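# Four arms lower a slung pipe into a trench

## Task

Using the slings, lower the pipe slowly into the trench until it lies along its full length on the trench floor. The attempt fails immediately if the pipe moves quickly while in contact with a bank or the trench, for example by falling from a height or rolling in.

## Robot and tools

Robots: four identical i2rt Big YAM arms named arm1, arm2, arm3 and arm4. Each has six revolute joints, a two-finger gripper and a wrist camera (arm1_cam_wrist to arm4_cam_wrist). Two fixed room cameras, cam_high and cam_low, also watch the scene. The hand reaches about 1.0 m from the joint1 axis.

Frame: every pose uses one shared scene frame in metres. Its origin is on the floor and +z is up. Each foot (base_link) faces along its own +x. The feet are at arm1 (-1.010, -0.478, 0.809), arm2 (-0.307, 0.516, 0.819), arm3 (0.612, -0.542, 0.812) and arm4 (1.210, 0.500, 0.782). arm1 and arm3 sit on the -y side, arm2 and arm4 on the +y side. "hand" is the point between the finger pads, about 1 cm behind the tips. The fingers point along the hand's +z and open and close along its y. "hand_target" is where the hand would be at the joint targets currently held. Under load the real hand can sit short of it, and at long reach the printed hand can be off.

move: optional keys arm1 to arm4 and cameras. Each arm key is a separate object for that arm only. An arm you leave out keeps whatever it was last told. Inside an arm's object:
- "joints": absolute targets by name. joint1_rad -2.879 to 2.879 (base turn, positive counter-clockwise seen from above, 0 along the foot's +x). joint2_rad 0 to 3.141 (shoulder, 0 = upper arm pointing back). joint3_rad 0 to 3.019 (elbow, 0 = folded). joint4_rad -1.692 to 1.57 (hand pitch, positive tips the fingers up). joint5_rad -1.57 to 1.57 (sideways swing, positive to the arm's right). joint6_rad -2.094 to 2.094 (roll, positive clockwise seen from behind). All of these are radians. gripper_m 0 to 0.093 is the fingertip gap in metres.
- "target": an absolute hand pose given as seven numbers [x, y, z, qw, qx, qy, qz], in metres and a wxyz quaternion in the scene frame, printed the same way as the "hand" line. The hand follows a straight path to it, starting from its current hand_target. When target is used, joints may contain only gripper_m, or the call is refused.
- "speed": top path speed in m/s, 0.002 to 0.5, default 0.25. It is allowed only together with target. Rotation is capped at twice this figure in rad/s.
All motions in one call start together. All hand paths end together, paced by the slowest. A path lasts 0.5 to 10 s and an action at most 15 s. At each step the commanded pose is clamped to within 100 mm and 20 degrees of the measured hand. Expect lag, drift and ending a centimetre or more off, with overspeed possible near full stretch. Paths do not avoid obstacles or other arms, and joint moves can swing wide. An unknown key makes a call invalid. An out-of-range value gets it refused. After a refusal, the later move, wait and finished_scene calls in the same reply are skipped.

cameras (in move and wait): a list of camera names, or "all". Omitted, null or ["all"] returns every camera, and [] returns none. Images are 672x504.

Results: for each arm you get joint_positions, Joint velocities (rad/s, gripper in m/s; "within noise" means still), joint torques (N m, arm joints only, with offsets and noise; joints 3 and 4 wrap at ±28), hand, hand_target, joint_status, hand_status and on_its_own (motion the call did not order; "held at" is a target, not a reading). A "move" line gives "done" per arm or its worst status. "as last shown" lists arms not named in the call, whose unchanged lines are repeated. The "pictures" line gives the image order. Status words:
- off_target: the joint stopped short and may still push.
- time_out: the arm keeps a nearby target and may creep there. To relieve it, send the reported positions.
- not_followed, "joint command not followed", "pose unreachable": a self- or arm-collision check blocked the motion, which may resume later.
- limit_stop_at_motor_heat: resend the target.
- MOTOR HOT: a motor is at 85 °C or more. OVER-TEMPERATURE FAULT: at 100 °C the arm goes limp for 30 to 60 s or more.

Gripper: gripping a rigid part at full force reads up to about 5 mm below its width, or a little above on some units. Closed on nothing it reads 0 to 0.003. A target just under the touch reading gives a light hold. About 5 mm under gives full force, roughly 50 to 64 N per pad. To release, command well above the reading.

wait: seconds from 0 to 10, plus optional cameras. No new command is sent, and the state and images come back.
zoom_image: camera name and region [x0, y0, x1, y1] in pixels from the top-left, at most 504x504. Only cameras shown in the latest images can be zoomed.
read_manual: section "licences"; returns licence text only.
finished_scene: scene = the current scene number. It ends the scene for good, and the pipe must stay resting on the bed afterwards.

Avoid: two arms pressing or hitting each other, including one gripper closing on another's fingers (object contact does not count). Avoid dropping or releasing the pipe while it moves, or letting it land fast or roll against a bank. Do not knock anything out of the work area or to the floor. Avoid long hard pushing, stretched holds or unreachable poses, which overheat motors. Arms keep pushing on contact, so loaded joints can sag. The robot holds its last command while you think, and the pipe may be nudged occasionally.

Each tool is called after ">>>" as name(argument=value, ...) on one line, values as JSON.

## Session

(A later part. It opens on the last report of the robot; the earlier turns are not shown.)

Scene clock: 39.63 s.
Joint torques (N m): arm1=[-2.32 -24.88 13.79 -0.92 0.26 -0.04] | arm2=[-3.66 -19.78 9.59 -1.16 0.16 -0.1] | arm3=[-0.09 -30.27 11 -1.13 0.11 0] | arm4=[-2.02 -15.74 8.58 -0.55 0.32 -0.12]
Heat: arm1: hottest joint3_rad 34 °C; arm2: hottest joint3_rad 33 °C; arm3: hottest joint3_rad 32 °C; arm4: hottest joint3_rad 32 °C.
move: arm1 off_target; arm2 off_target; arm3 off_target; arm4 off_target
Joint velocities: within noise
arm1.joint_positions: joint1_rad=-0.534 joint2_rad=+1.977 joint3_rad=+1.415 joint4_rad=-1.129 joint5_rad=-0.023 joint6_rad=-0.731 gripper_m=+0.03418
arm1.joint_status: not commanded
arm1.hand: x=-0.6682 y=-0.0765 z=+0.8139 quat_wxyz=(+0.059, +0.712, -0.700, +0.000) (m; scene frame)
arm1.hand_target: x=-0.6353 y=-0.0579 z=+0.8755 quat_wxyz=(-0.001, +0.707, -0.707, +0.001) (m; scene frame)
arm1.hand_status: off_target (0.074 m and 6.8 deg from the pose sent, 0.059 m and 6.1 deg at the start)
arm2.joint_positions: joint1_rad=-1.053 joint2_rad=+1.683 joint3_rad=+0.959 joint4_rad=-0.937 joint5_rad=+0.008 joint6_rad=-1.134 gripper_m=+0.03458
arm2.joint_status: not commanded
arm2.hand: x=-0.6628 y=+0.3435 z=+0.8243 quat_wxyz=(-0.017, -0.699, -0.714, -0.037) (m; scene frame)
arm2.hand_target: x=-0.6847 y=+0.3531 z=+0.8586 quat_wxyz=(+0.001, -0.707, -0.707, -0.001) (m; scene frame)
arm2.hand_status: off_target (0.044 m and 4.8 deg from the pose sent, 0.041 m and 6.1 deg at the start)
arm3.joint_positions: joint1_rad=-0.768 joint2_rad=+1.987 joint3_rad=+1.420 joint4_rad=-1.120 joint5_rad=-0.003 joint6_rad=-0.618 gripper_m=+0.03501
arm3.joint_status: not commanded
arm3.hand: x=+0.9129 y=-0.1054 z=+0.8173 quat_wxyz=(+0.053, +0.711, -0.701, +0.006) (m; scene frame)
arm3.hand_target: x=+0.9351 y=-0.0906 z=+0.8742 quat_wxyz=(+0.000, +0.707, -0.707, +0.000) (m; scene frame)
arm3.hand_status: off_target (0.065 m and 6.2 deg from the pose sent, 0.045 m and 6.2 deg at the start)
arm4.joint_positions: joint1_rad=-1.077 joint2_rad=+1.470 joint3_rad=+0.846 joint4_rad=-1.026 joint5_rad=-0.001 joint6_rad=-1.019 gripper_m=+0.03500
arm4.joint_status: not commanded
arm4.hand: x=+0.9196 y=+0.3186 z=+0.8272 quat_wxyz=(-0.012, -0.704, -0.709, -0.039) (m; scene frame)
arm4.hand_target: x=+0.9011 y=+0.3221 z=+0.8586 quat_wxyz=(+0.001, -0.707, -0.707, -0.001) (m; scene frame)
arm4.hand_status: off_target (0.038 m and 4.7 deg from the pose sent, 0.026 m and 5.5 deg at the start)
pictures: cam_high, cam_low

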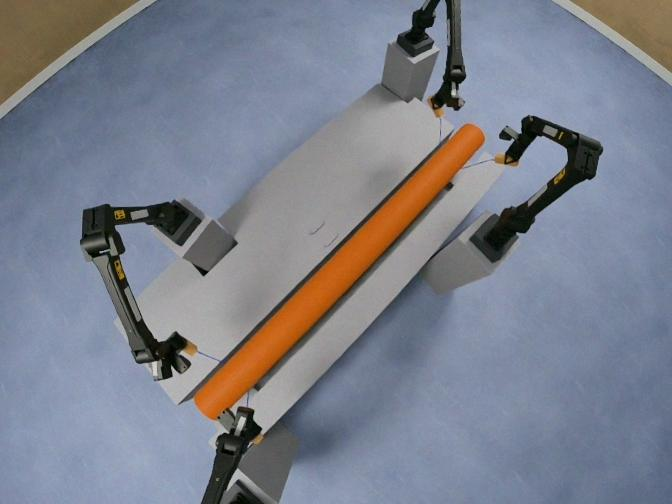

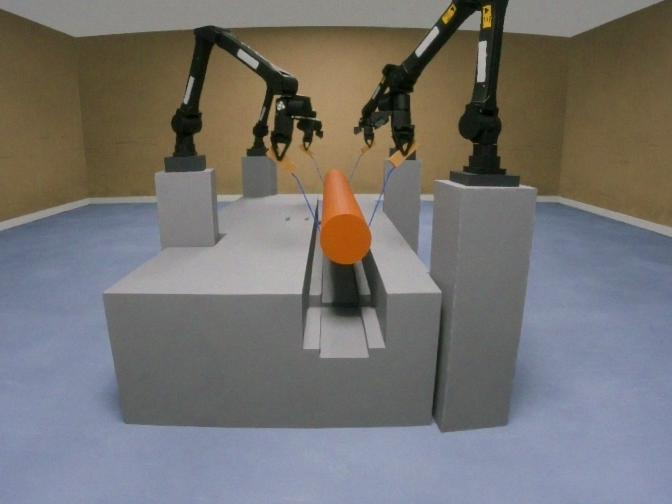

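>>> move(arm1={"target": [-0.634, -0.050, 0.74, 0, 0.7071, -0.7071, 0], "speed": 0.08}, arm2={"target": [-0.684, 0.336, 0.725, 0, 0.7071, 0.7071, 0], "speed": 0.08}, arm3={"target": [0.936, -0.083, 0.74, 0, 0.7071, -0.7071, 0], "speed": 0.08}, arm4={"target": [0.901, 0.304, 0.725, 0, 0.7071, 0.7071, 0], "speed": 0.08}, cameras=["cam_high", "cam_low"])

>>> zoom_image(camera="cam_low", region=[250, 190, 440, 370])

>>> zoom_image(camera="cam_high", region=[350, 80, 550, 230])

Scene clock: 46.07 s.
Joint torques (N m): arm1=[-1.96 -26.64 7.45 -0.4 0.22 0.01] | arm2=[-1.32 -21.19 5.82 -0.81 0.11 0.08] | arm3=[0.38 -31.62 6.87 -0.76 0.09 0.04] | arm4=[-0.09 -17.67 5.23 -0.23 0.24 0.24]
Heat: arm1: hottest joint3_rad 36 °C; arm2: hottest joint2_rad 33 °C; arm3: hottest joint2_rad 33 °C; arm4: hottest joint3_rad 32 °C.
move: arm1 off_target; arm2 off_target; arm3 off_target; arm4 off_target
Joint velocities: within noise
arm1.joint_positions: joint1_rad=-0.526 joint2_rad=+2.182 joint3_rad=+1.401 joint4_rad=-0.859 joint5_rad=-0.023 joint6_rad=-0.726 gripper_m=+0.03418
arm1.joint_status: not commanded
arm1.hand: x=-0.6562 y=-0.0585 z=+0.6972 quat_wxyz=(+0.034, +0.714, -0.699, -0.001) (m; scene frame)
arm1.hand_target: x=-0.6348 y=-0.0508 z=+0.7389 quat_wxyz=(+0.000, +0.707, -0.707, +0.000) (m; scene frame)
arm1.hand_status: off_target (0.049 m and 4.1 deg from the pose sent, 0.086 m and 6.9 deg at the start)
arm2.joint_positions: joint1_rad=-1.051 joint2_rad=+1.972 joint3_rad=+0.903 joint4_rad=-0.582 joint5_rad=+0.009 joint6_rad=-1.121 gripper_m=+0.03458
arm2.joint_status: not commanded
arm2.hand: x=-0.6632 y=+0.3403 z=+0.6957 quat_wxyz=(-0.014, -0.703, -0.710, -0.033) (m; scene frame)
arm2.hand_target: x=-0.6833 y=+0.3362 z=+0.7238 quat_wxyz=(+0.000, -0.707, -0.707, +0.000) (m; scene frame)
arm2.hand_status: off_target (0.036 m and 4.1 deg from the pose sent, 0.102 m and 4.8 deg at the start)
arm3.joint_positions: joint1_rad=-0.767 joint2_rad=+2.187 joint3_rad=+1.376 joint4_rad=-0.844 joint5_rad=-0.003 joint6_rad=-0.615 gripper_m=+0.03501
arm3.joint_status: not commanded
arm3.hand: x=+0.9176 y=-0.0973 z=+0.6958 quat_wxyz=(+0.037, +0.711, -0.702, +0.004) (m; scene frame)
arm3.hand_target: x=+0.9352 y=-0.0839 z=+0.7389 quat_wxyz=(+0.000, +0.707, -0.707, +0.000) (m; scene frame)
arm3.hand_status: off_target (0.050 m and 4.3 deg from the pose sent, 0.084 m and 6.1 deg at the start)
arm4.joint_positions: joint1_rad=-1.062 joint2_rad=+1.772 joint3_rad=+0.750 joint4_rad=-0.620 joint5_rad=-0.002 joint6_rad=-1.010 gripper_m=+0.03500
arm4.joint_status: not commanded
arm4.hand: x=+0.9200 y=+0.3117 z=+0.6980 quat_wxyz=(-0.011, -0.701, -0.712, -0.036) (m; scene frame)
arm4.hand_target: x=+0.9016 y=+0.3042 z=+0.7237 quat_wxyz=(+0.000, -0.707, -0.707, +0.000) (m; scene frame)
arm4.hand_status: off_target (0.034 m and 4.3 deg from the pose sent, 0.105 m and 4.7 deg at the start)
pictures: cam_high, cam_low

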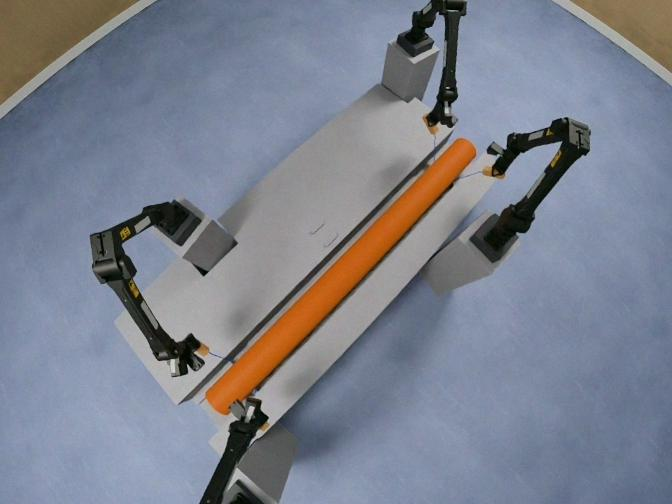

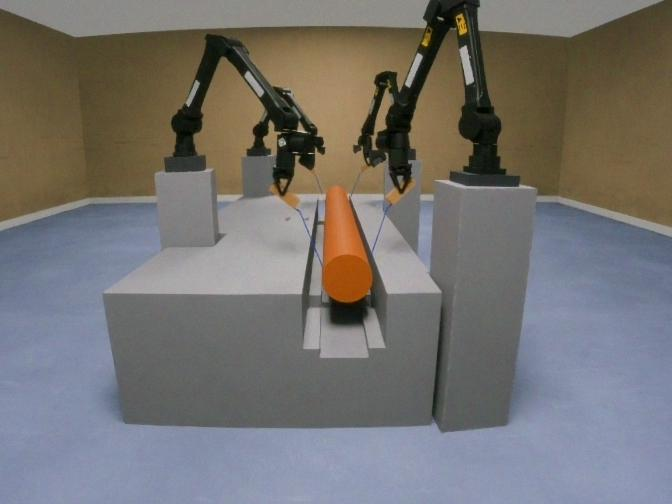

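Scaled by 2.653.

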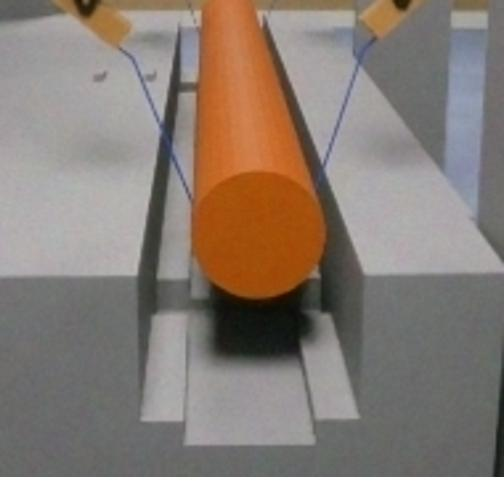

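Scaled by 2.520.

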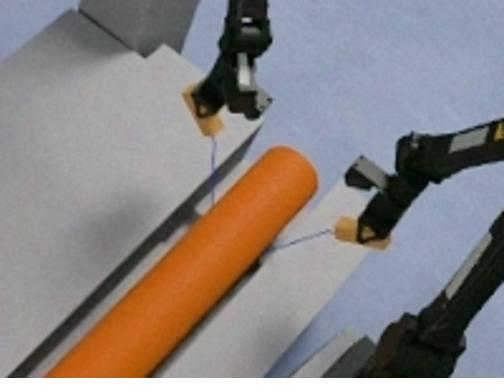

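>>> move(arm1={"target": [-0.634, -0.074, 0.66, 0, 0.7071, -0.7071, 0], "speed": 0.06}, arm2={"target": [-0.684, 0.316, 0.645, 0, 0.7071, 0.7071, 0], "speed": 0.06}, arm3={"target": [0.936, -0.106, 0.66, 0, 0.7071, -0.7071, 0], "speed": 0.06}, arm4={"target": [0.901, 0.285, 0.645, 0, 0.7071, 0.7071, 0], "speed": 0.06}, cameras=["cam_high", "cam_low"])

>>> zoom_image(camera="cam_low", region=[250, 190, 440, 370])

>>> zoom_image(camera="cam_high", region=[350, 80, 550, 230])

Scene clock: 52.77 s.
Joint torques (N m): arm1=[-3.66 -25.64 5.74 -0.16 0.31 -0.2] | arm2=[-1.32 -21.19 5.22 -0.99 0.16 0.11] | arm3=[-1.14 -30.33 5.15 -0.72 0.11 -0.14] | arm4=[-0.03 -18.26 4.3 -0.38 0.24 0.19]
Heat: arm1: hottest joint3_rad 36 °C; arm2: hottest joint2_rad 33 °C; arm3: hottest joint2_rad 34 °C; arm4: hottest joint3_rad 32 °C.
move: arm1 off_target; arm2 off_target; arm3 off_target; arm4 off_target
Joint velocities: within noise
arm1.joint_positions: joint1_rad=-0.537 joint2_rad=+2.288 joint3_rad=+1.343 joint4_rad=-0.682 joint5_rad=-0.023 joint6_rad=-0.732 gripper_m=+0.03418
arm1.joint_status: not commanded
arm1.hand: x=-0.6615 y=-0.0757 z=+0.6263 quat_wxyz=(+0.027, +0.713, -0.701, -0.002) (m; scene frame)
arm1.hand_target: x=-0.6346 y=-0.0747 z=+0.6590 quat_wxyz=(+0.000, +0.707, -0.707, +0.001) (m; scene frame)
arm1.hand_status: off_target (0.044 m and 3.2 deg from the pose sent, 0.046 m and 4.1 deg at the start)
arm2.joint_positions: joint1_rad=-1.010 joint2_rad=+2.176 joint3_rad=+0.931 joint4_rad=-0.401 joint5_rad=+0.007 joint6_rad=-1.080 gripper_m=+0.03458
arm2.joint_status: not commanded
arm2.hand: x=-0.6563 y=+0.3243 z=+0.6194 quat_wxyz=(-0.013, -0.704, -0.710, -0.031) (m; scene frame)
arm2.hand_target: x=-0.6832 y=+0.3163 z=+0.6445 quat_wxyz=(+0.000, -0.707, -0.707, +0.000) (m; scene frame)
arm2.hand_status: off_target (0.039 m and 3.8 deg from the pose sent, 0.060 m and 4.1 deg at the start)
arm3.joint_positions: joint1_rad=-0.773 joint2_rad=+2.296 joint3_rad=+1.319 joint4_rad=-0.660 joint5_rad=-0.002 joint6_rad=-0.624 gripper_m=+0.03501
arm3.joint_status: not commanded
arm3.hand: x=+0.9104 y=-0.1125 z=+0.6243 quat_wxyz=(+0.028, +0.713, -0.701, +0.002) (m; scene frame)
arm3.hand_target: x=+0.9353 y=-0.1067 z=+0.6587 quat_wxyz=(+0.000, +0.707, -0.707, +0.001) (m; scene frame)
arm3.hand_status: off_target (0.044 m and 3.3 deg from the pose sent, 0.041 m and 4.3 deg at the start)
arm4.joint_positions: joint1_rad=-1.022 joint2_rad=+1.999 joint3_rad=+0.760 joint4_rad=-0.397 joint5_rad=-0.002 joint6_rad=-0.967 gripper_m=+0.03500
arm4.joint_status: not commanded
arm4.hand: x=+0.9253 y=+0.2981 z=+0.6215 quat_wxyz=(-0.009, -0.703, -0.711, -0.033) (m; scene frame)
arm4.hand_target: x=+0.9016 y=+0.2853 z=+0.6444 quat_wxyz=(+0.000, -0.707, -0.707, +0.000) (m; scene frame)
arm4.hand_status: off_target (0.036 m and 4.0 deg from the pose sent, 0.062 m and 4.3 deg at the start)
pictures: cam_high, cam_low

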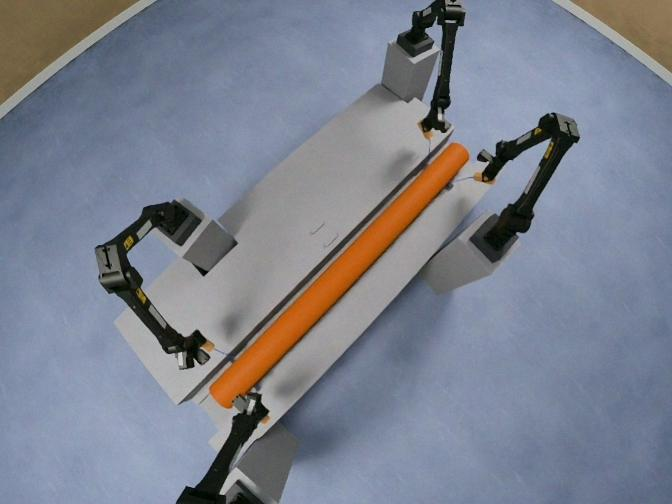

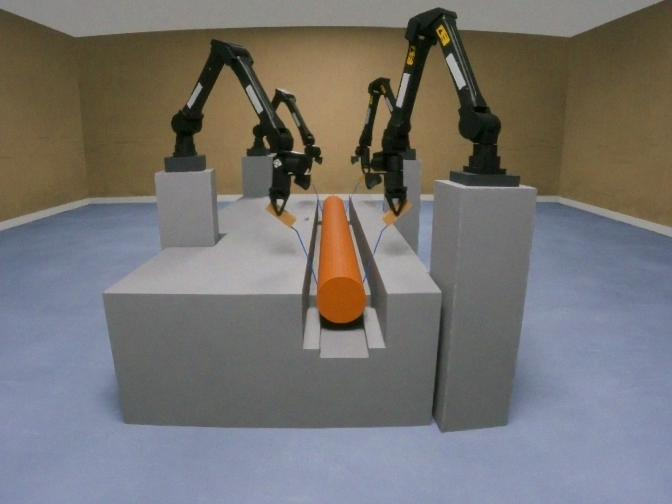

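Scaled by 2.653.

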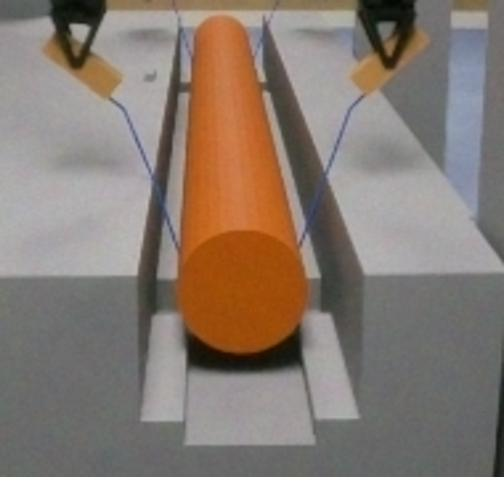

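Scaled by 2.520.

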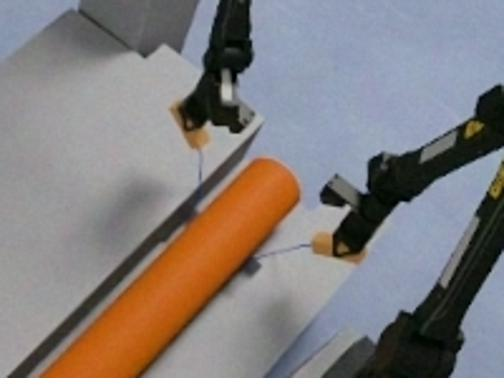

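>>> move(arm1={"target": [-0.636, -0.073, 0.605, 0, 0.7071, -0.7071, 0], "speed": 0.035}, arm2={"target": [-0.682, 0.316, 0.592, 0, 0.7071, 0.7071, 0], "speed": 0.035}, arm3={"target": [0.934, -0.090, 0.605, 0, 0.7071, -0.7071, 0], "speed": 0.035}, arm4={"target": [0.903, 0.300, 0.592, 0, 0.7071, 0.7071, 0], "speed": 0.035}, cameras=["cam_high", "cam_low"])

>>> zoom_image(camera="cam_low", region=[250, 190, 440, 370])

>>> move(arm1={"target": [-0.642, -0.073, 0.55, 0, 0.7071, -0.7071, 0], "speed": 0.03}, arm2={"target": [-0.676, 0.312, 0.535, 0, 0.7071, 0.7071, 0], "speed": 0.03}, arm3={"target": [0.929, -0.092, 0.555, 0, 0.7071, -0.7071, 0], "speed": 0.03}, arm4={"target": [0.908, 0.298, 0.545, 0, 0.7071, 0.7071, 0], "speed": 0.03}, cameras=["cam_high", "cam_low"])

>>> zoom_image(camera="cam_low", region=[250, 190, 440, 370])

>>> zoom_image(camera="cam_high", region=[350, 80, 550, 230])

Scene clock: 61.53 s.
Joint torques (N m): arm1=[-3.43 -22.77 6.75 -0.17 0.38 -0.14] | arm2=[-1.55 -19.66 3.78 -0.62 0.41 0.11] | arm3=[0.26 -26.64 6.72 -0.31 0.08 0.09] | arm4=[-1.44 -15.85 2.59 0.2 0.27 -0.03]
Heat: arm1: hottest joint2_rad 35 °C; arm2: hottest joint2_rad 33 °C; arm3: hottest joint2_rad 35 °C; arm4: hottest joint3_rad 32 °C.
move: arm1 off_target; arm2 off_target; arm3 off_target; arm4 off_target
Joint velocities: within noise
arm1.joint_positions: joint1_rad=-0.537 joint2_rad=+2.364 joint3_rad=+1.345 joint4_rad=-0.591 joint5_rad=-0.026 joint6_rad=-0.733 gripper_m=+0.03418
arm1.joint_status: not commanded
arm1.hand: x=-0.6625 y=-0.0775 z=+0.5868 quat_wxyz=(+0.019, +0.713, -0.701, -0.003) (m; scene frame)
arm1.hand_target: x=-0.6363 y=-0.0737 z=+0.6052 quat_wxyz=(+0.000, +0.707, -0.707, +0.000) (m; scene frame)
arm1.hand_status: off_target (0.032 m and 2.4 deg from the pose sent, 0.033 m and 3.2 deg at the start)
arm2.joint_positions: joint1_rad=-1.008 joint2_rad=+2.292 joint3_rad=+0.970 joint4_rad=-0.300 joint5_rad=+0.001 joint6_rad=-1.079 gripper_m=+0.03458
arm2.joint_status: not commanded
arm2.hand: x=-0.6619 y=+0.3181 z=+0.5775 quat_wxyz=(-0.012, -0.703, -0.710, -0.018) (m; scene frame)
arm2.hand_target: x=-0.6816 y=+0.3162 z=+0.5919 quat_wxyz=(+0.000, -0.707, -0.707, +0.000) (m; scene frame)
arm2.hand_status: off_target (0.025 m and 2.6 deg from the pose sent, 0.038 m and 3.8 deg at the start)
arm3.joint_positions: joint1_rad=-0.773 joint2_rad=+2.377 joint3_rad=+1.362 joint4_rad=-0.606 joint5_rad=-0.003 joint6_rad=-0.624 gripper_m=+0.03501
arm3.joint_status: not commanded
arm3.hand: x=+0.9161 y=-0.1039 z=+0.5907 quat_wxyz=(+0.020, +0.713, -0.701, +0.000) (m; scene frame)
arm3.hand_target: x=+0.9337 y=-0.0904 z=+0.6054 quat_wxyz=(+0.000, +0.707, -0.707, +0.000) (m; scene frame)
arm3.hand_status: off_target (0.027 m and 2.5 deg from the pose sent, 0.038 m and 3.3 deg at the start)
arm4.joint_positions: joint1_rad=-1.033 joint2_rad=+2.114 joint3_rad=+0.766 joint4_rad=-0.256 joint5_rad=-0.001 joint6_rad=-0.976 gripper_m=+0.03500
arm4.joint_status: not commanded
arm4.hand: x=+0.9207 y=+0.2997 z=+0.5824 quat_wxyz=(-0.006, -0.704, -0.710, -0.017) (m; scene frame)
arm4.hand_target: x=+0.9031 y=+0.3001 z=+0.5920 quat_wxyz=(+0.001, -0.707, -0.707, +0.000) (m; scene frame)
arm4.hand_status: off_target (0.020 m and 2.1 deg from the pose sent, 0.037 m and 4.0 deg at the start)
pictures: cam_high, cam_low

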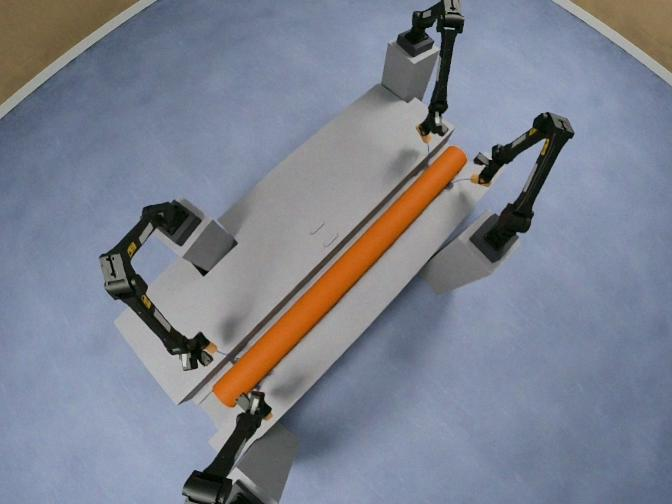

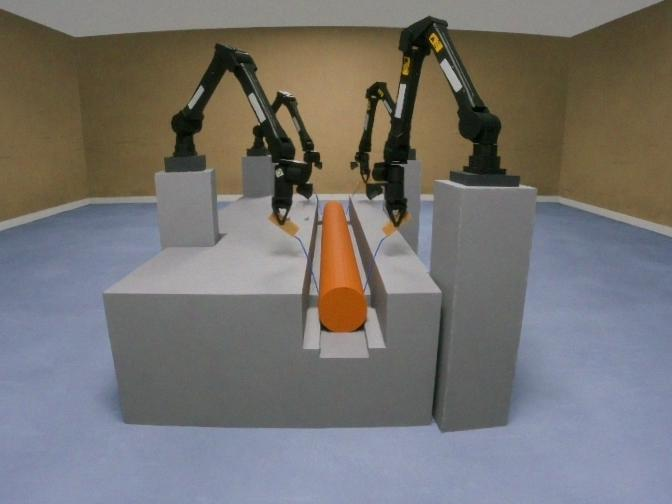

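Scaled by 2.653.

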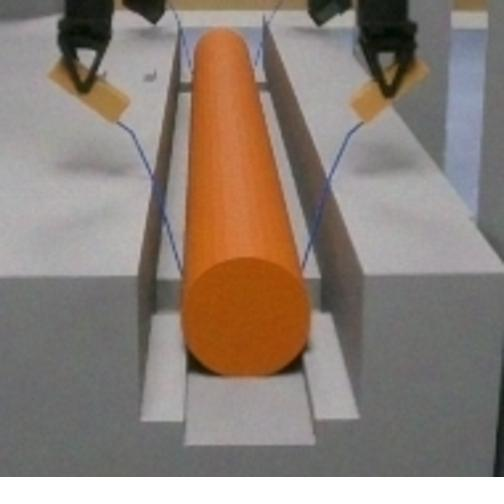

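Scene clock: 63.93 s.
Joint torques (N m): arm1=[-0.32 -18.73 6.93 1.01 -0.02 -0.02] | arm2=[-0.56 -16.85 3.78 0.06 -0.1 0.22] | arm3=[0.73 -23.71 6.37 0.42 -0.05 0.09] | arm4=[0.09 -13.51 2.44 0.7 0.07 0.1]
Heat: arm1: hottest joint2_rad 35 °C; arm2: hottest joint2_rad 33 °C; arm3: hottest joint2_rad 35 °C; arm4: hottest joint3_rad 32 °C.
move: arm1 off_target; arm2 off_target; arm3 off_target; arm4 off_target
Joint velocities: within noise
arm1.joint_positions: joint1_rad=-0.556 joint2_rad=+2.422 joint3_rad=+1.370 joint4_rad=-0.533 joint5_rad=-0.018 joint6_rad=-0.733 gripper_m=+0.03418
arm1.joint_status: not commanded
arm1.hand: x=-0.6488 y=-0.0796 z=+0.5617 quat_wxyz=(+0.006, +0.707, -0.707, -0.001) (m; scene frame)
arm1.hand_target: x=-0.6424 y=-0.0733 z=+0.5504 quat_wxyz=(+0.000, +0.707, -0.707, +0.000) (m; scene frame)
arm1.hand_status: off_target (0.015 m and 0.6 deg from the pose sent, 0.042 m and 2.4 deg at the start)
arm2.joint_positions: joint1_rad=-1.008 joint2_rad=+2.409 joint3_rad=+1.011 joint4_rad=-0.214 joint5_rad=+0.013 joint6_rad=-1.076 gripper_m=+0.03458
arm2.joint_status: not commanded
arm2.hand: x=-0.6634 y=+0.3189 z=+0.5348 quat_wxyz=(-0.005, -0.705, -0.709, -0.015) (m; scene frame)
arm2.hand_target: x=-0.6758 y=+0.3122 z=+0.5353 quat_wxyz=(+0.000, -0.707, -0.707, +0.000) (m; scene frame)
arm2.hand_status: off_target (0.014 m and 1.8 deg from the pose sent, 0.045 m and 2.6 deg at the start)
arm3.joint_positions: joint1_rad=-0.773 joint2_rad=+2.445 joint3_rad=+1.388 joint4_rad=-0.542 joint5_rad=+0.000 joint6_rad=-0.620 gripper_m=+0.03501
arm3.joint_status: not commanded
arm3.hand: x=+0.9196 y=-0.0996 z=+0.5601 quat_wxyz=(+0.009, +0.711, -0.703, +0.000) (m; scene frame)
arm3.hand_target: x=+0.9288 y=-0.0922 z=+0.5553 quat_wxyz=(+0.000, +0.707, -0.707, +0.000) (m; scene frame)
arm3.hand_status: off_target (0.013 m and 1.3 deg from the pose sent, 0.040 m and 2.5 deg at the start)
arm4.joint_positions: joint1_rad=-1.042 joint2_rad=+2.228 joint3_rad=+0.789 joint4_rad=-0.157 joint5_rad=+0.003 joint6_rad=-0.976 gripper_m=+0.03500
arm4.joint_status: not commanded
arm4.hand: x=+0.9193 y=+0.3035 z=+0.5456 quat_wxyz=(-0.003, -0.707, -0.707, -0.013) (m; scene frame)
arm4.hand_target: x=+0.9081 y=+0.2981 z=+0.5453 quat_wxyz=(+0.000, -0.707, -0.707, +0.000) (m; scene frame)
arm4.hand_status: off_target (0.013 m and 1.6 deg from the pose sent, 0.040 m and 2.2 deg at the start)
pictures: cam_high, cam_low

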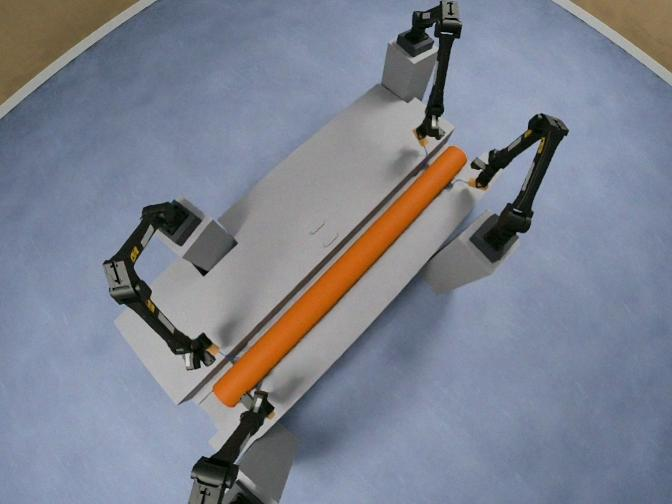

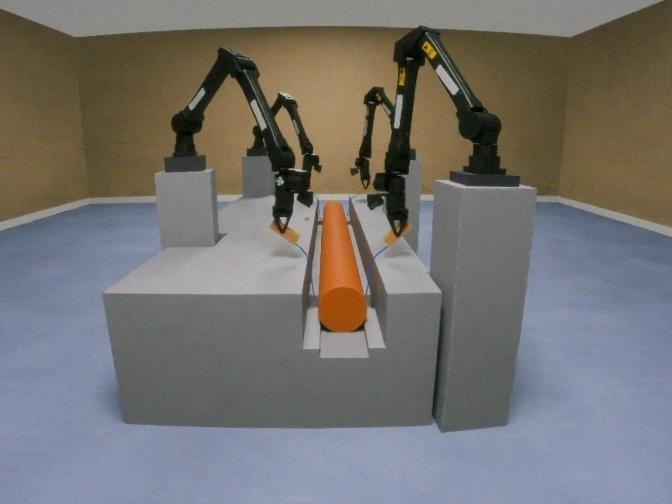

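Scaled by 2.653.

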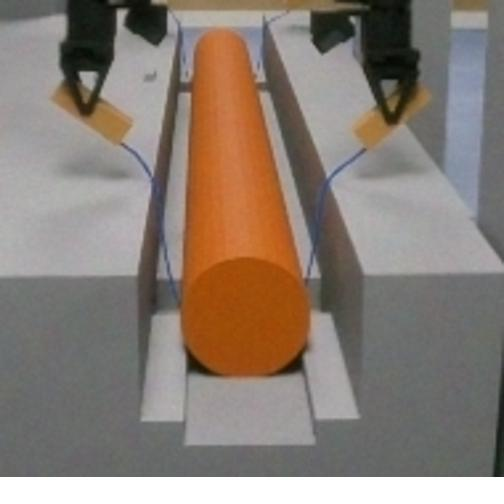

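Scaled by 2.520.

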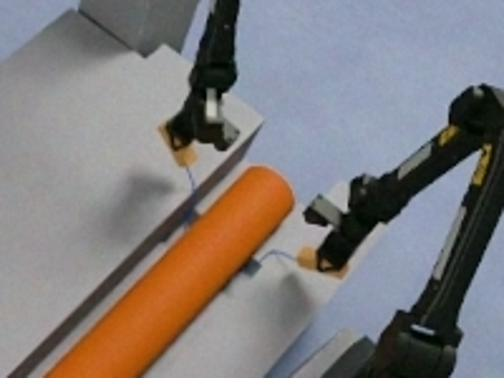

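>>> move(arm1={"target": [-0.646, -0.088, 0.490, 0, 0.7071, -0.7071, 0], "speed": 0.07}, arm2={"target": [-0.672, 0.283, 0.485, 0, 0.7071, 0.7071, 0], "speed": 0.07}, arm3={"target": [0.922, -0.105, 0.490, 0, 0.7071, -0.7071, 0], "speed": 0.07}, arm4={"target": [0.914, 0.283, 0.485, 0, 0.7071, 0.7071, 0], "speed": 0.07}, cameras=[])

>>> move(arm1={"target": [-0.646, -0.088, 0.458, 0, 0.7071, -0.7071, 0], "speed": 0.06}, arm2={"target": [-0.672, 0.283, 0.460, 0, 0.7071, 0.7071, 0], "speed": 0.06}, arm3={"target": [0.922, -0.105, 0.459, 0, 0.7071, -0.7071, 0], "speed": 0.06}, arm4={"target": [0.914, 0.285, 0.460, 0, 0.7071, 0.7071, 0], "speed": 0.06}, cameras=["arm1_cam_wrist", "arm2_cam_wrist", "arm3_cam_wrist", "arm4_cam_wrist", "cam_low"])

>>> zoom_image(camera="cam_low", region=[250, 190, 440, 370])

Scene clock: 73.70 s.
Joint torques (N m): arm1=[-1.26 -16.15 6.56 1.99 0.06 0.03] | arm2=[2.96 -13.04 6.86 0.75 -1.12 0.31] | arm3=[0.56 -19.96 6.17 1.78 -0.05 0.14] | arm4=[2.55 -10.75 3.62 1.58 -0.61 0.27]
Heat: arm1: hottest joint2_rad 35 °C; arm2: hottest joint2_rad 34 °C; arm3: hottest joint2_rad 35 °C; arm4: hottest joint3_rad 31 °C.
move: arm1 off_target; arm2 off_target; arm3 off_target; arm4 off_target
Joint velocities: within noise
arm1.joint_positions: joint1_rad=-0.561 joint2_rad=+2.510 joint3_rad=+1.384 joint4_rad=-0.456 joint5_rad=-0.019 joint6_rad=-0.747 gripper_m=+0.03418
arm1.joint_status: not commanded
arm1.hand: x=-0.6522 y=-0.0879 z=+0.5188 quat_wxyz=(+0.005, +0.710, -0.704, -0.001) (m; scene frame)
arm1.hand_target: x=-0.6472 y=-0.0893 z=+0.4917 quat_wxyz=(+0.000, +0.707, -0.707, +0.000) (m; scene frame)
arm1.hand_status: off_target (0.029 m and 0.7 deg from the pose sent, 0.072 m and 0.6 deg at the start)
arm2.joint_positions: joint1_rad=-0.991 joint2_rad=+2.495 joint3_rad=+1.069 joint4_rad=-0.194 joint5_rad=+0.035 joint6_rad=-1.024 gripper_m=+0.03458
arm2.joint_status: not commanded
arm2.hand: x=-0.6647 y=+0.3143 z=+0.5043 quat_wxyz=(+0.005, -0.717, -0.697, -0.022) (m; scene frame)
arm2.hand_target: x=-0.6703 y=+0.2843 z=+0.4875 quat_wxyz=(-0.001, -0.707, -0.707, +0.000) (m; scene frame)
arm2.hand_status: off_target (0.038 m and 3.0 deg from the pose sent, 0.062 m and 1.8 deg at the start)
arm3.joint_positions: joint1_rad=-0.774 joint2_rad=+2.530 joint3_rad=+1.402 joint4_rad=-0.464 joint5_rad=+0.000 joint6_rad=-0.626 gripper_m=+0.03501
arm3.joint_status: not commanded
arm3.hand: x=+0.9163 y=-0.1055 z=+0.5187 quat_wxyz=(+0.006, +0.713, -0.701, +0.000) (m; scene frame)
arm3.hand_target: x=+0.9210 y=-0.1064 z=+0.4917 quat_wxyz=(+0.000, +0.707, -0.707, +0.000) (m; scene frame)
arm3.hand_status: off_target (0.029 m and 1.2 deg from the pose sent, 0.070 m and 1.3 deg at the start)
arm4.joint_positions: joint1_rad=-1.037 joint2_rad=+2.370 joint3_rad=+0.842 joint4_rad=-0.080 joint5_rad=+0.021 joint6_rad=-0.950 gripper_m=+0.03500
arm4.joint_status: not commanded
arm4.hand: x=+0.9216 y=+0.3059 z=+0.4998 quat_wxyz=(+0.004, -0.714, -0.700, -0.021) (m; scene frame)
arm4.hand_target: x=+0.9149 y=+0.2837 z=+0.4867 quat_wxyz=(-0.001, -0.707, -0.707, +0.000) (m; scene frame)
arm4.hand_status: off_target (0.028 m and 2.7 deg from the pose sent, 0.064 m and 1.6 deg at the start)
pictures: none
No camera images: "cameras" was empty.

Scene clock: 75.30 s.
Joint torques (N m): arm1=[0.79 -17.9 5.48 1.11 -0.04 0.08] | arm2=[1.73 -15.44 3.96 0.38 -0.21 0.24] | arm3=[1.61 -22.42 5.41 0.7 -0.19 0.1] | arm4=[2.08 -12.57 2.45 1.18 -0.2 0.22]
Heat: arm1: hottest joint2_rad 35 °C; arm2: hottest joint2_rad 34 °C; arm3: hottest joint2_rad 35 °C; arm4: hottest joint3_rad 31 °C.
move: arm1 off_target; arm2 off_target; arm3 off_target; arm4 off_target
Joint velocities: within noise
arm1.joint_positions: joint1_rad=-0.579 joint2_rad=+2.609 joint3_rad=+1.446 joint4_rad=-0.405 joint5_rad=-0.017 joint6_rad=-0.755 gripper_m=+0.03418
arm1.joint_status: not commanded
arm1.hand: x=-0.6404 y=-0.0908 z=+0.4781 quat_wxyz=(-0.003, +0.706, -0.708, +0.000) (m; scene frame)
arm1.hand_target: x=-0.6465 y=-0.0886 z=+0.4588 quat_wxyz=(+0.000, +0.707, -0.707, +0.000) (m; scene frame)
arm1.hand_status: off_target (0.021 m and 0.4 deg from the pose sent, 0.061 m and 0.7 deg at the start)
arm2.joint_positions: joint1_rad=-0.976 joint2_rad=+2.588 joint3_rad=+1.147 joint4_rad=-0.158 joint5_rad=+0.014 joint6_rad=-1.017 gripper_m=+0.03458
arm2.joint_status: not commanded
arm2.hand: x=-0.6726 y=+0.2981 z=+0.4710 quat_wxyz=(-0.002, -0.714, -0.700, -0.009) (m; scene frame)
arm2.hand_target: x=-0.6716 y=+0.2835 z=+0.4606 quat_wxyz=(+0.000, -0.707, -0.707, +0.000) (m; scene frame)
arm2.hand_status: off_target (0.019 m and 1.6 deg from the pose sent, 0.055 m and 3.0 deg at the start)
arm3.joint_positions: joint1_rad=-0.788 joint2_rad=+2.632 joint3_rad=+1.460 joint4_rad=-0.413 joint5_rad=+0.003 joint6_rad=-0.624 gripper_m=+0.03501
arm3.joint_status: not commanded
arm3.hand: x=+0.9234 y=-0.1085 z=+0.4754 quat_wxyz=(+0.002, +0.708, -0.707, +0.000) (m; scene frame)
arm3.hand_target: x=+0.9217 y=-0.1054 z=+0.4597 quat_wxyz=(+0.000, +0.707, -0.707, +0.000) (m; scene frame)
arm3.hand_status: off_target (0.017 m and 0.2 deg from the pose sent, 0.060 m and 1.2 deg at the start)
arm4.joint_positions: joint1_rad=-1.035 joint2_rad=+2.463 joint3_rad=+0.889 joint4_rad=-0.031 joint5_rad=+0.010 joint6_rad=-0.950 gripper_m=+0.03500
arm4.joint_status: not commanded
arm4.hand: x=+0.9216 y=+0.3029 z=+0.4688 quat_wxyz=(-0.001, -0.714, -0.700, -0.018) (m; scene frame)
arm4.hand_target: x=+0.9145 y=+0.2854 z=+0.4609 quat_wxyz=(+0.000, -0.707, -0.707, +0.000) (m; scene frame)
arm4.hand_status: off_target (0.021 m and 2.4 deg from the pose sent, 0.046 m and 2.7 deg at the start)
pictures: arm1_cam_wrist, arm2_cam_wrist, arm3_cam_wrist, arm4_cam_wrist, cam_low

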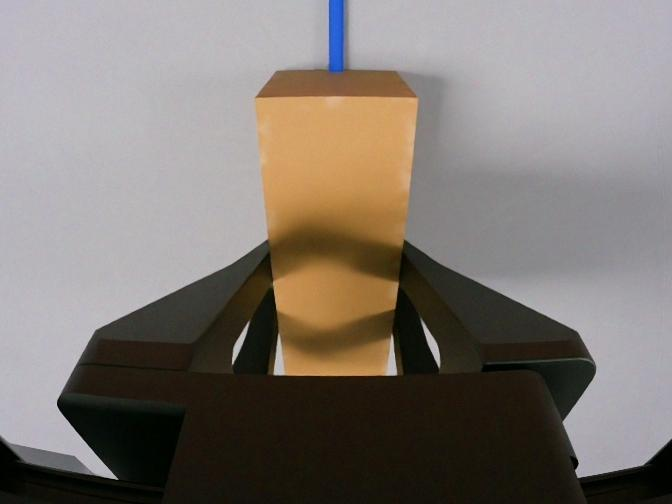

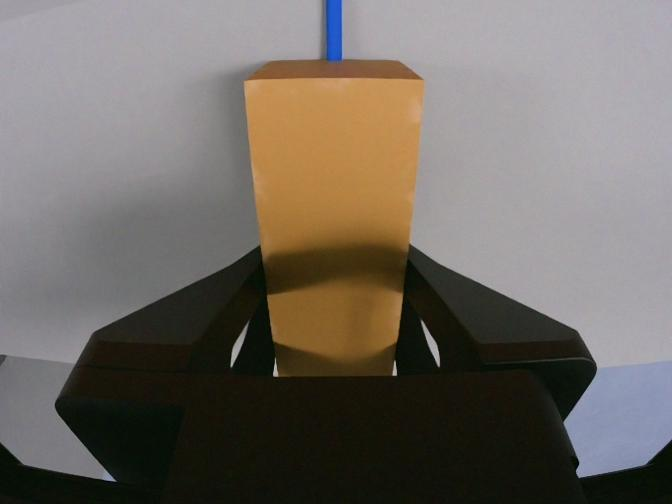

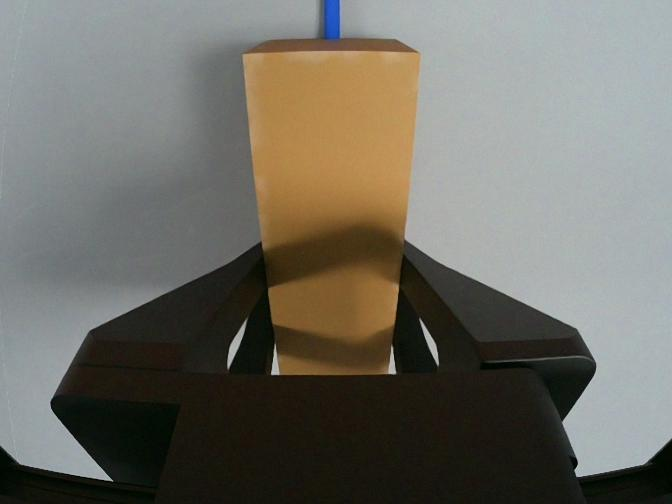

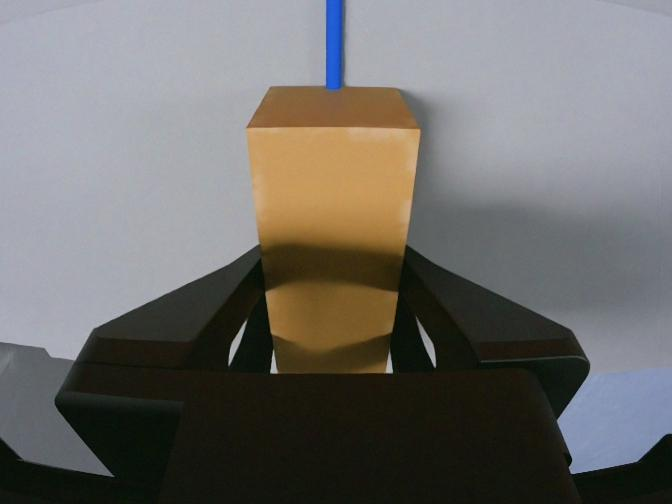

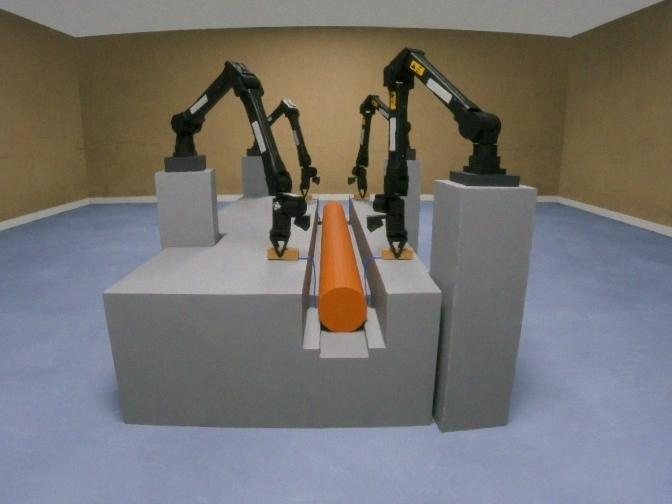

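Scaled by 2.653.

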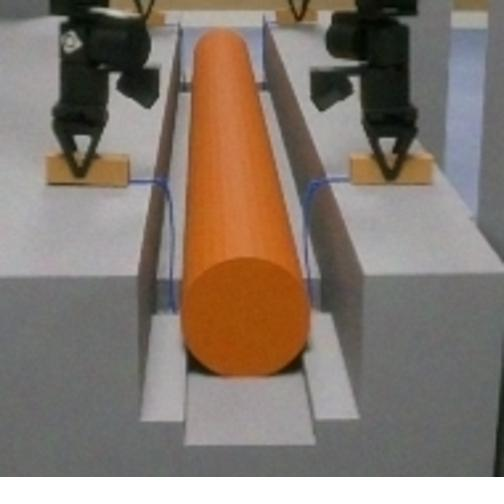

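>>> move(arm1={"joints": {"gripper_m": 0.08}}, arm2={"joints": {"gripper_m": 0.08}}, arm3={"joints": {"gripper_m": 0.08}}, arm4={"joints": {"gripper_m": 0.08}}, cameras=[])

>>> move(arm1={"target": [-0.642, -0.091, 0.58, 0, 0.7071, -0.7071, 0], "speed": 0.15}, arm2={"target": [-0.672, 0.292, 0.58, 0, 0.7071, 0.7071, 0], "speed": 0.15}, arm3={"target": [0.923, -0.107, 0.58, 0, 0.7071, -0.7071, 0], "speed": 0.15}, arm4={"target": [0.919, 0.297, 0.58, 0, 0.7071, 0.7071, 0], "speed": 0.15}, cameras=["cam_low", "cam_high"])

Scene clock: 80.00 s.
Joint torques (N m): arm1=[0.09 -18.2 5.41 1.02 -0.05 0.12] | arm2=[0.21 -17.49 2.63 0.08 -0.21 0.21] | arm3=[1.61 -23.3 4.88 0.49 -0.18 0.09] | arm4=[0.91 -14.56 0.57 0.7 -0.06 0.23]
Heat: arm1: hottest joint2_rad 35 °C; arm2: hottest joint2_rad 34 °C; arm3: hottest joint2_rad 35 °C; arm4: hottest joint3_rad 31 °C.
move: arm1 done; arm2 done; arm3 done; arm4 done
Joint velocities: within noise
arm1.joint_positions: joint1_rad=-0.574 joint2_rad=+2.613 joint3_rad=+1.446 joint4_rad=-0.404 joint5_rad=-0.017 joint6_rad=-0.754 gripper_m=+0.07992
arm1.joint_status: all done
arm1.hand: x=-0.6433 y=-0.0904 z=+0.4759 quat_wxyz=(-0.001, +0.708, -0.706, +0.000) (m; scene frame)
arm1.hand_target: x=-0.6465 y=-0.0886 z=+0.4589 quat_wxyz=(+0.000, +0.707, -0.707, +0.000) (m; scene frame)
arm1.hand_status: not commanded
arm2.joint_positions: joint1_rad=-0.957 joint2_rad=+2.610 joint3_rad=+1.161 joint4_rad=-0.151 joint5_rad=+0.015 joint6_rad=-1.014 gripper_m=+0.07995
arm2.joint_status: all done
arm2.hand: x=-0.6681 y=+0.2910 z=+0.4629 quat_wxyz=(-0.002, -0.708, -0.706, -0.009) (m; scene frame)
arm2.hand_target: x=-0.6715 y=+0.2835 z=+0.4607 quat_wxyz=(+0.000, -0.707, -0.707, +0.000) (m; scene frame)
arm2.hand_status: not commanded
arm3.joint_positions: joint1_rad=-0.788 joint2_rad=+2.643 joint3_rad=+1.467 joint4_rad=-0.407 joint5_rad=+0.003 joint6_rad=-0.623 gripper_m=+0.07991
arm3.joint_status: all done
arm3.hand: x=+0.9233 y=-0.1089 z=+0.4703 quat_wxyz=(+0.002, +0.707, -0.707, +0.000) (m; scene frame)
arm3.hand_target: x=+0.9216 y=-0.1057 z=+0.4595 quat_wxyz=(+0.000, +0.707, -0.707, +0.000) (m; scene frame)
arm3.hand_status: not commanded
arm4.joint_positions: joint1_rad=-1.018 joint2_rad=+2.480 joint3_rad=+0.915 joint4_rad=-0.016 joint5_rad=+0.006 joint6_rad=-0.950 gripper_m=+0.07990
arm4.joint_status: all done
arm4.hand: x=+0.9155 y=+0.2901 z=+0.4629 quat_wxyz=(+0.000, -0.708, -0.707, -0.006) (m; scene frame)
arm4.hand_target: x=+0.9145 y=+0.2854 z=+0.4609 quat_wxyz=(+0.000, -0.707, -0.707, +0.000) (m; scene frame)
arm4.hand_status: not commanded
pictures: none
No camera images: "cameras" was empty.

Scene clock: 81.50 s.
Joint torques (N m): arm1=[-1.08 -20.66 4.21 0.01 -0.05 0] | arm2=[-0.79 -17.55 2.56 -0.88 -0.19 0.07] | arm3=[1.38 -25.11 4.25 -0.29 -0.18 0.05] | arm4=[-0.32 -14.39 1.37 -0.21 -0.03 0.03]
Heat: arm1: hottest joint2_rad 35 °C; arm2: hottest joint2_rad 34 °C; arm3: hottest joint2_rad 35 °C; arm4: hottest joint3_rad 31 °C.
move: arm1 done; arm2 done; arm3 done; arm4 done
Joint velocities: within noise
arm1.joint_positions: joint1_rad=-0.574 joint2_rad=+2.372 joint3_rad=+1.339 joint4_rad=-0.522 joint5_rad=-0.017 joint6_rad=-0.754 gripper_m=+0.07992
arm1.joint_status: not commanded
arm1.hand: x=-0.6395 y=-0.0838 z=+0.5816 quat_wxyz=(-0.009, +0.708, -0.706, -0.001) (m; scene frame)
arm1.hand_target: x=-0.6421 y=-0.0909 z=+0.5799 quat_wxyz=(+0.000, +0.707, -0.707, +0.000) (m; scene frame)
arm1.hand_status: done (0.008 m and 1.1 deg from the pose sent, 0.104 m and 0.2 deg at the start)
arm2.joint_positions: joint1_rad=-0.957 joint2_rad=+2.301 joint3_rad=+1.007 joint4_rad=-0.277 joint5_rad=+0.015 joint6_rad=-1.015 gripper_m=+0.07995
arm2.joint_status: not commanded
arm2.hand: x=-0.6746 y=+0.2888 z=+0.5781 quat_wxyz=(+0.002, -0.708, -0.706, +0.005) (m; scene frame)
arm2.hand_target: x=-0.6721 y=+0.2920 z=+0.5800 quat_wxyz=(+0.000, -0.707, -0.707, +0.000) (m; scene frame)
arm2.hand_status: done (0.005 m and 0.7 deg from the pose sent, 0.117 m and 1.1 deg at the start)
arm3.joint_positions: joint1_rad=-0.788 joint2_rad=+2.387 joint3_rad=+1.342 joint4_rad=-0.524 joint5_rad=+0.003 joint6_rad=-0.623 gripper_m=+0.07991
arm3.joint_status: not commanded
arm3.hand: x=+0.9263 y=-0.1053 z=+0.5812 quat_wxyz=(-0.006, +0.707, -0.707, -0.001) (m; scene frame)
arm3.hand_target: x=+0.9231 y=-0.1070 z=+0.5801 quat_wxyz=(+0.000, +0.707, -0.707, +0.000) (m; scene frame)
arm3.hand_status: done (0.004 m and 0.6 deg from the pose sent, 0.110 m and 0.2 deg at the start)
arm4.joint_positions: joint1_rad=-1.018 joint2_rad=+2.129 joint3_rad=+0.757 joint4_rad=-0.190 joint5_rad=+0.006 joint6_rad=-0.950 gripper_m=+0.07991
arm4.joint_status: not commanded
arm4.hand: x=+0.9187 y=+0.2930 z=+0.5765 quat_wxyz=(+0.001, -0.708, -0.706, +0.003) (m; scene frame)
arm4.hand_target: x=+0.9189 y=+0.2969 z=+0.5799 quat_wxyz=(+0.000, -0.707, -0.707, +0.000) (m; scene frame)
arm4.hand_status: done (0.005 m and 0.4 deg from the pose sent, 0.117 m and 0.7 deg at the start)
pictures: cam_high, cam_low

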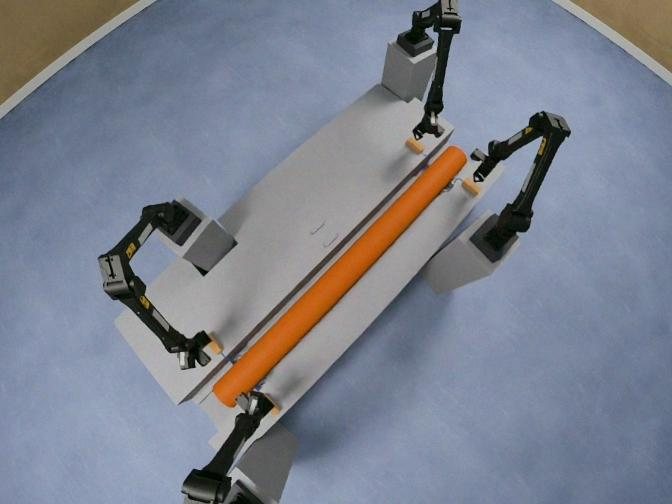

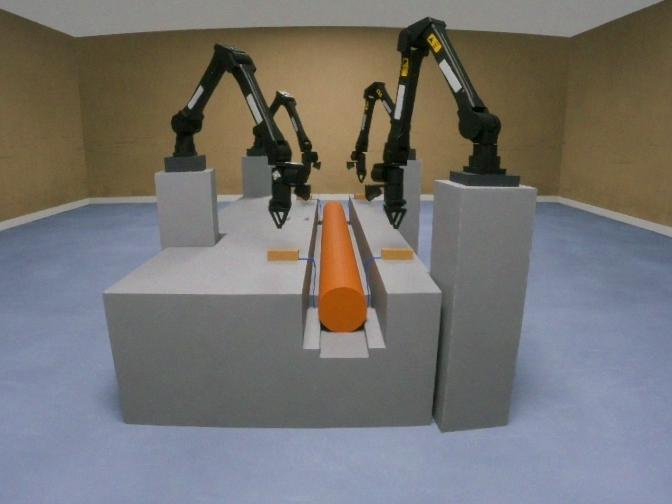

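>>> finished_scene(scene=2)

The scene is finished: the task was done.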